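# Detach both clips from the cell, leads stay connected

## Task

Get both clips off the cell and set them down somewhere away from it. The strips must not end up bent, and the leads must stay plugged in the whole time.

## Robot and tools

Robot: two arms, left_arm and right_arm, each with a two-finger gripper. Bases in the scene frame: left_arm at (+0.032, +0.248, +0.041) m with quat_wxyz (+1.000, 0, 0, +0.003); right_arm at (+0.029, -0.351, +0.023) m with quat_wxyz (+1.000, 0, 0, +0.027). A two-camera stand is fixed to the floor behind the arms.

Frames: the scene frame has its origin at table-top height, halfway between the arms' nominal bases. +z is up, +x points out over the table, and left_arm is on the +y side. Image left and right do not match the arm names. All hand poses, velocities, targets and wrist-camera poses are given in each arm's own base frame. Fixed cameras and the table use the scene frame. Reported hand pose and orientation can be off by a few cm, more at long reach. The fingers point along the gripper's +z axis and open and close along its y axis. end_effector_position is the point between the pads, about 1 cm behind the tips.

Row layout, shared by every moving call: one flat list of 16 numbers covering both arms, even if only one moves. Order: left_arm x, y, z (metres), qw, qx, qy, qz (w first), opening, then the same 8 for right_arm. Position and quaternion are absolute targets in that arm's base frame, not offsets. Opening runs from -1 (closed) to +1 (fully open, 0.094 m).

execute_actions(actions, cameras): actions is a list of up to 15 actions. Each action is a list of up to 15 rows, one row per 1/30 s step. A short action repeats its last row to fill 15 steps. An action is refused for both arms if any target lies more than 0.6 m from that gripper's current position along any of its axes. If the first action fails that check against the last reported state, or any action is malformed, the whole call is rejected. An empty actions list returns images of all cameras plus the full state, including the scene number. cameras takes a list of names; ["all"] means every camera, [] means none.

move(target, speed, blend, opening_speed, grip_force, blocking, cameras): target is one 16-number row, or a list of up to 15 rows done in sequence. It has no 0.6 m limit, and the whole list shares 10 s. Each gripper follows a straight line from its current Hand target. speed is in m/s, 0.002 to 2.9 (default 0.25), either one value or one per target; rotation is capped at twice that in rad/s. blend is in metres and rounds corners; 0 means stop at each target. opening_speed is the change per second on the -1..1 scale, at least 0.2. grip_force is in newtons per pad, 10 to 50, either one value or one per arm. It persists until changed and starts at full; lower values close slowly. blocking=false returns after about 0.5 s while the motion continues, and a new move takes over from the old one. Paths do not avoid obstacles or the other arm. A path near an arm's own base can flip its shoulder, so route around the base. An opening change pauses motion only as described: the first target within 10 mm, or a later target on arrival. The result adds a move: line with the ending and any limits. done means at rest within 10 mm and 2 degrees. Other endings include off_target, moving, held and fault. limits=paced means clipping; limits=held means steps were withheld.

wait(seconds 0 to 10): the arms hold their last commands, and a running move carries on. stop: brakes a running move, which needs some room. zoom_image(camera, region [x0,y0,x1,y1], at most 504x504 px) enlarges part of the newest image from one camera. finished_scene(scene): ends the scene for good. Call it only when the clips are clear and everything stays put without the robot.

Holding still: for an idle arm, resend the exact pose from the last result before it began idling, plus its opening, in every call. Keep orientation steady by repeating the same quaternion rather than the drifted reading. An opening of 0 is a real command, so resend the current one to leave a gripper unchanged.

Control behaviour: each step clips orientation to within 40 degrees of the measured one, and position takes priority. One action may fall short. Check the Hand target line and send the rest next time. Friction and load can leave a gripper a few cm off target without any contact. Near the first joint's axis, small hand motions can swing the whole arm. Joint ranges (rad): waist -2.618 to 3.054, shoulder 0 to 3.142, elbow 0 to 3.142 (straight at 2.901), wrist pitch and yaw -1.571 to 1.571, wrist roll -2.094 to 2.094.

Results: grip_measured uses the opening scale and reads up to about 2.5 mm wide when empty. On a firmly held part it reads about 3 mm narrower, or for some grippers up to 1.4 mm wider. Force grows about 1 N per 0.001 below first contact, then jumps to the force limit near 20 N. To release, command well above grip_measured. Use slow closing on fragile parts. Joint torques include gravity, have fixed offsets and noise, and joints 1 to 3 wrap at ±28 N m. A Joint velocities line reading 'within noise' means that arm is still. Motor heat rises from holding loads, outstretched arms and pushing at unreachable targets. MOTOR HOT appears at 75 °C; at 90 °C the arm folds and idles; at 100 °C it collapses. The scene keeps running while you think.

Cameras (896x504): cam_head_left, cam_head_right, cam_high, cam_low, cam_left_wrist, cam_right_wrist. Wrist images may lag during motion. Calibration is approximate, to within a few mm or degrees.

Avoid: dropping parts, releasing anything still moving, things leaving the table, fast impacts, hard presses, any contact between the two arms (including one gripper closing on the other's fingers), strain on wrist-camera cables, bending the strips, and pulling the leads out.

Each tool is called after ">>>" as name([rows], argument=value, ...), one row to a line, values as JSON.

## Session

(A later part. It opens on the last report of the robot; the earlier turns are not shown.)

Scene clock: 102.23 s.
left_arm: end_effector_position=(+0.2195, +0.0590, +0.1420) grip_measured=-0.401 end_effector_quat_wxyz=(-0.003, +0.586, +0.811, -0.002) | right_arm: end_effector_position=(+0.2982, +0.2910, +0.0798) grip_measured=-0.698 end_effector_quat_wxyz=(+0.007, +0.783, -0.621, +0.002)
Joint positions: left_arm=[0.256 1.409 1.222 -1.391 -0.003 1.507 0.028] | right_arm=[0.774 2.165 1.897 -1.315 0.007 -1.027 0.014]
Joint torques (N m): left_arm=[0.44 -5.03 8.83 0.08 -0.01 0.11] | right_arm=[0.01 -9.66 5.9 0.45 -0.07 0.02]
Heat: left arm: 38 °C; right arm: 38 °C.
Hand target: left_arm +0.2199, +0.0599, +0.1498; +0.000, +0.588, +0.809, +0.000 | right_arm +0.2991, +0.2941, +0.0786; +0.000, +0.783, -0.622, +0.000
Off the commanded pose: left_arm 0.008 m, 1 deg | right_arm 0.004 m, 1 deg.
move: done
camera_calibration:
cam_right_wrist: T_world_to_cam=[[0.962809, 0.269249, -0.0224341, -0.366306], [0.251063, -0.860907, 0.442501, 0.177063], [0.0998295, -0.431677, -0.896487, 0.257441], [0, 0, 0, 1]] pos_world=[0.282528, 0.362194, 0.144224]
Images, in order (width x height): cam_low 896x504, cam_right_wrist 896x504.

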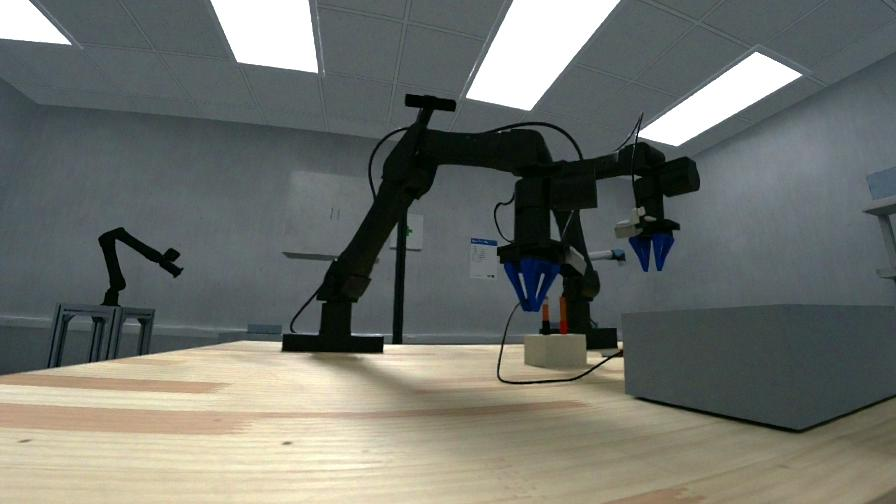

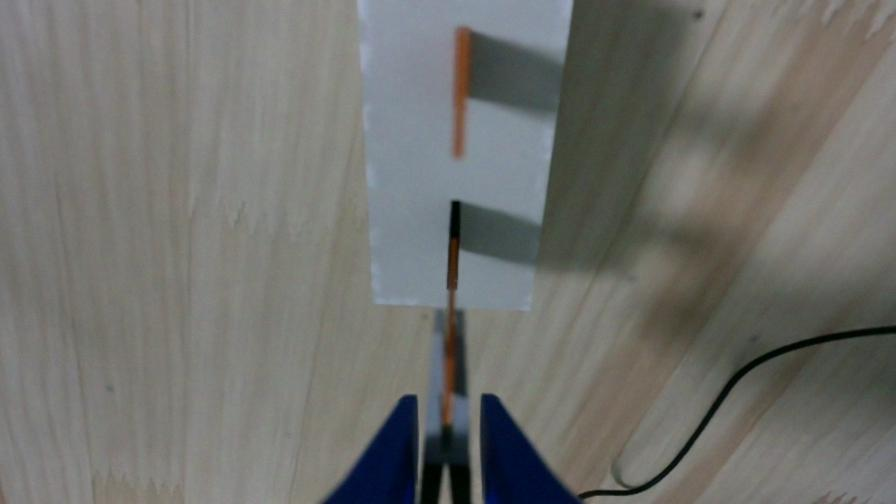

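>>> move([
  [0.22,0.06,0.15,0,0.5878,0.809,0,-0.4,0.2975,0.2925,0.078,0,0.7826,-0.6225,0,-0.66],
  [0.22,0.06,0.15,0,0.5878,0.809,0,-0.4,0.2975,0.2925,0.078,0,0.7826,-0.6225,0,-0.9],
], speed=0.05, opening_speed=0.2, cameras=["cam_right_wrist"])

>>> zoom_image(camera="cam_right_wrist", region=[360, 200, 560, 500])

Scene clock: 109.53 s.
left_arm: end_effector_position=(+0.2195, +0.0590, +0.1420) grip_measured=-0.401 end_effector_quat_wxyz=(-0.003, +0.586, +0.811, -0.002) | right_arm: end_effector_position=(+0.2968, +0.2896, +0.0755) grip_measured=-0.864 end_effector_quat_wxyz=(+0.010, +0.783, -0.622, +0.002)
Joint positions: left_arm=[0.256 1.409 1.222 -1.391 -0.003 1.507 0.028] | right_arm=[0.774 2.165 1.88 -1.305 0.007 -1.026 0.006]
Joint torques (N m): left_arm=[0.43 -5.05 8.8 0.08 -0.01 0.12] | right_arm=[-0.01 -10.36 5.83 0.42 -0.08 0.02]
Motor temperatures (°C): left_arm=[29 33 39 30 32 28 32] | right_arm=[31 34 37 37 30 29 33]
Heat: left arm: 39 °C; right arm: 37 °C.
Hand target: left_arm +0.2199, +0.0599, +0.1498; +0.000, +0.588, +0.809, +0.000 | right_arm +0.2976, +0.2924, +0.0781; +0.000, +0.783, -0.623, +0.000
Off the commanded pose: left_arm 0.008 m, 1 deg | right_arm 0.004 m, 1 deg.
move: done
camera_calibration:
cam_right_wrist: T_world_to_cam=[[0.96277, 0.268778, -0.0288333, -0.364004], [0.253084, -0.858761, 0.445508, 0.17675], [0.0949819, -0.436219, -0.894814, 0.255764], [0, 0, 0, 1]] pos_world=[0.281426, 0.361192, 0.139622]
Images, in order (width x height): cam_right_wrist 896x504.

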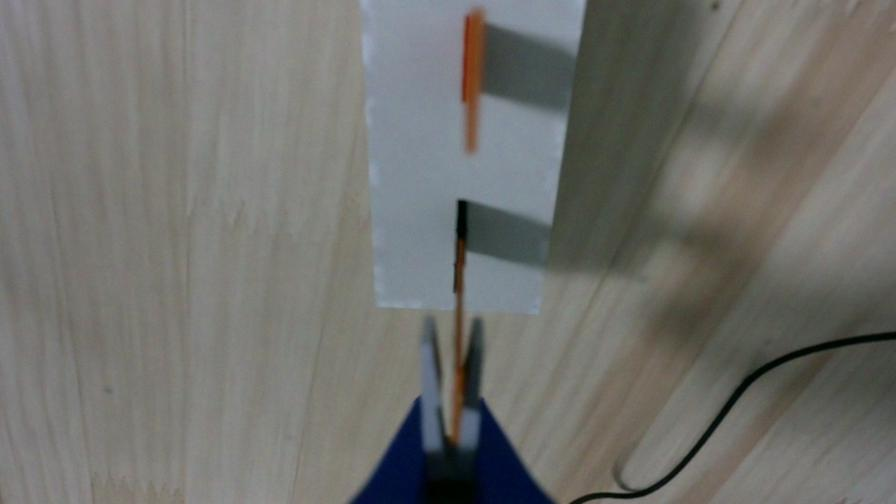

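Scaled by 1.680 from the camera's 896x504 image, which has a finer 1280x720 frame.

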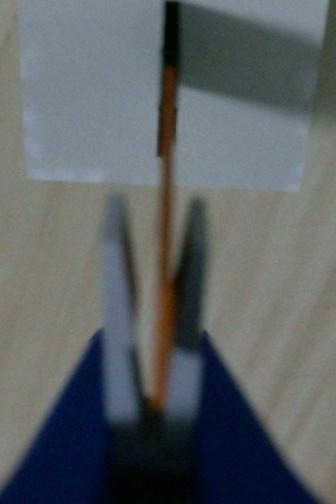

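>>> move([
  [0.22,0.06,0.15,0,0.5878,0.809,0,-0.4,0.302,0.281,0.079,0,0.7826,-0.6225,0,-0.9],
  [0.22,0.06,0.15,0,0.5878,0.809,0,-0.4,0.316,0.230,0.079,0,0.7826,-0.6225,0,-0.9],
  [0.22,0.06,0.15,0,0.5878,0.809,0,-0.4,0.328,0.160,0.07,0,0.7826,-0.6225,0,-0.9],
  [0.22,0.06,0.15,0,0.5878,0.809,0,-0.4,0.328,0.155,0.002,0,0.7826,-0.6225,0,-0.9],
], speed=[0.05,0.1,0.15,0.08], blend=[0.003,0.01,0.01,0], cameras=["cam_low"])

>>> zoom_image(camera="cam_low", region=[380, 260, 600, 380])

Scene clock: 119.03 s.
left_arm: end_effector_position=(+0.2195, +0.0590, +0.1420) grip_measured=-0.401 end_effector_quat_wxyz=(-0.003, +0.586, +0.811, -0.002) | right_arm: end_effector_position=(+0.3263, +0.1555, +0.0061) grip_measured=-0.865 end_effector_quat_wxyz=(+0.003, +0.783, -0.622, +0.003)
Joint positions: left_arm=[0.256 1.409 1.222 -1.391 -0.003 1.507 0.028] | right_arm=[0.446 2.007 1.353 -0.92 0.009 -1.353 0.006]
Joint torques (N m): left_arm=[0.43 -5.04 8.8 0.07 0 0.11] | right_arm=[-0.68 -7.53 5.5 0.43 -0.1 -0.08]
Heat: left arm: 39 °C; right arm: 37 °C.
Hand target: left_arm +0.2199, +0.0599, +0.1498; +0.000, +0.588, +0.809, +0.000 | right_arm +0.3279, +0.1550, +0.0021; +0.000, +0.783, -0.622, +0.000
Off the commanded pose: left_arm 0.008 m, 1 deg | right_arm 0.004 m, 1 deg.
move: done
Images, in order (width x height): cam_low 896x504.

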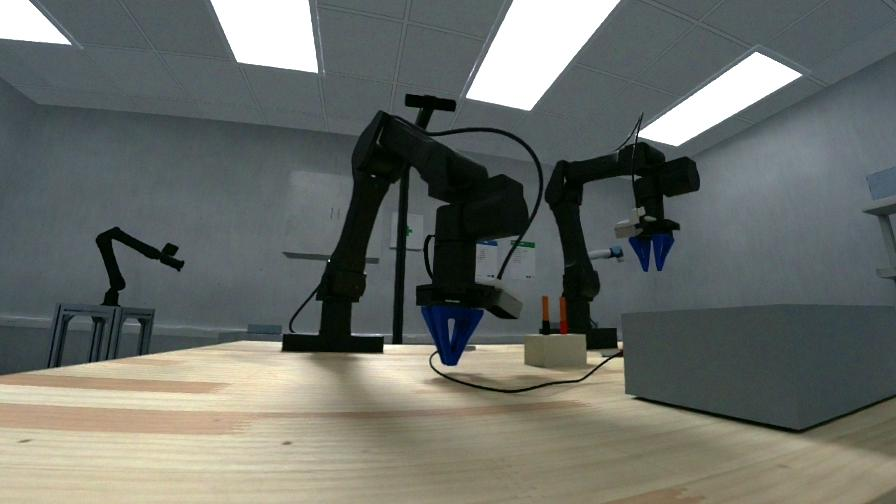

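Scaled by 2.291 from the camera's 896x504 image, which has a finer 1280x720 frame.

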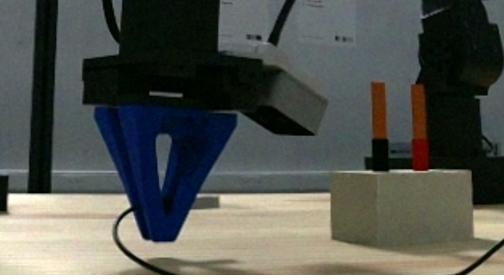

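>>> move([
  [0.22,0.06,0.15,0,0.5878,0.809,0,-0.4,0.328,0.155,-0.010,0,0.7826,-0.6225,0,-0.9],
  [0.22,0.06,0.15,0,0.5878,0.809,0,-0.4,0.328,0.155,-0.010,0,0.7826,-0.6225,0,-0.4],
], speed=0.05, opening_speed=0.5)

>>> move(target=[0.22,0.06,0.15,0,0.5878,0.809,0,-0.4,0.328,0.15,0.12,0,0.7826,-0.6225,0,-0.4], cameras=["cam_head_left","cam_low"])

>>> zoom_image(camera="cam_head_left", region=[340, 160, 560, 270])

Scene clock: 126.10 s.
left_arm: end_effector_position=(+0.2195, +0.0590, +0.1420) grip_measured=-0.401 end_effector_quat_wxyz=(-0.003, +0.586, +0.811, -0.002) | right_arm: end_effector_position=(+0.3263, +0.1555, -0.0025) grip_measured=-0.402 end_effector_quat_wxyz=(+0.003, +0.783, -0.622, +0.003)
Joint positions: left_arm=[0.256 1.409 1.222 -1.391 -0.003 1.507 0.028] | right_arm=[0.446 2.02 1.335 -0.889 0.009 -1.353 0.028]
Joint torques (N m): left_arm=[0.4 -5.03 8.83 0.09 -0.01 0.12] | right_arm=[-0.66 -7.1 4.89 0.55 -0.1 -0.08]
Heat: left arm: 39 °C; right arm: 37 °C.
Hand target: left_arm +0.2199, +0.0599, +0.1498; +0.000, +0.588, +0.809, +0.000 | right_arm +0.3279, +0.1550, -0.0098; +0.000, +0.783, -0.622, +0.000
Off the commanded pose: left_arm 0.008 m, 1 deg | right_arm 0.008 m, 1 deg.
move: done

Scene clock: 127.53 s.
left_arm: end_effector_position=(+0.2195, +0.0590, +0.1420) grip_measured=-0.401 end_effector_quat_wxyz=(-0.003, +0.586, +0.811, -0.002) | right_arm: end_effector_position=(+0.3264, +0.1499, +0.1075) grip_measured=-0.402 end_effector_quat_wxyz=(+0.012, +0.782, -0.623, -0.001)
Joint positions: left_arm=[0.256 1.409 1.222 -1.391 -0.003 1.507 0.028] | right_arm=[0.432 1.93 1.659 -1.322 0.009 -1.365 0.028]
Joint torques (N m): left_arm=[0.44 -5.04 8.81 0.08 -0.01 0.11] | right_arm=[-0.54 -9.18 8.83 0.09 -0.1 -0.08]
Heat: left arm: 39 °C; right arm: 37 °C.
Hand target: left_arm +0.2199, +0.0599, +0.1498; +0.000, +0.588, +0.809, +0.000 | right_arm +0.3279, +0.1499, +0.1198; +0.000, +0.783, -0.623, +0.000
Off the commanded pose: left_arm 0.008 m, 1 deg | right_arm 0.013 m, 1 deg.
move: off_target (right_arm)
Images, in order (width x height): cam_head_left 896x504, cam_low 896x504.

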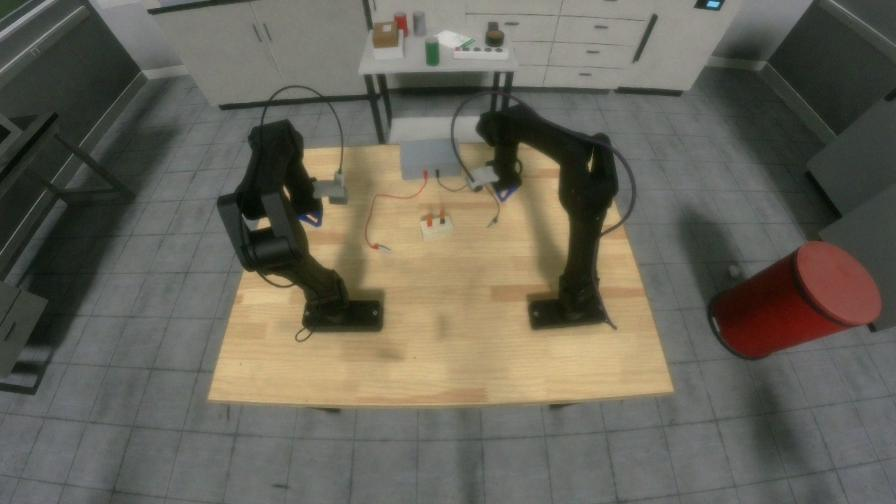

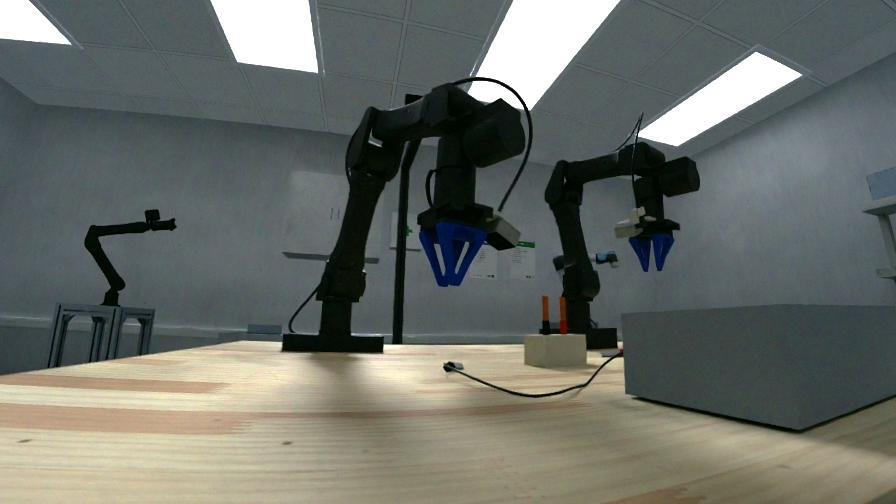

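Scaled by 2.291 from the camera's 896x504 image, which has a finer 1280x720 frame.

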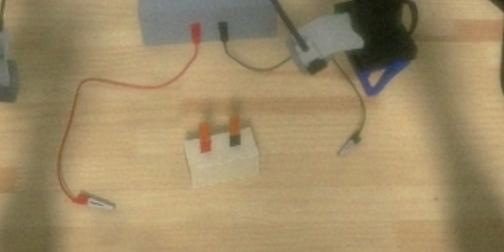

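>>> finished_scene(scene=2)

The scene is finished: the task was done.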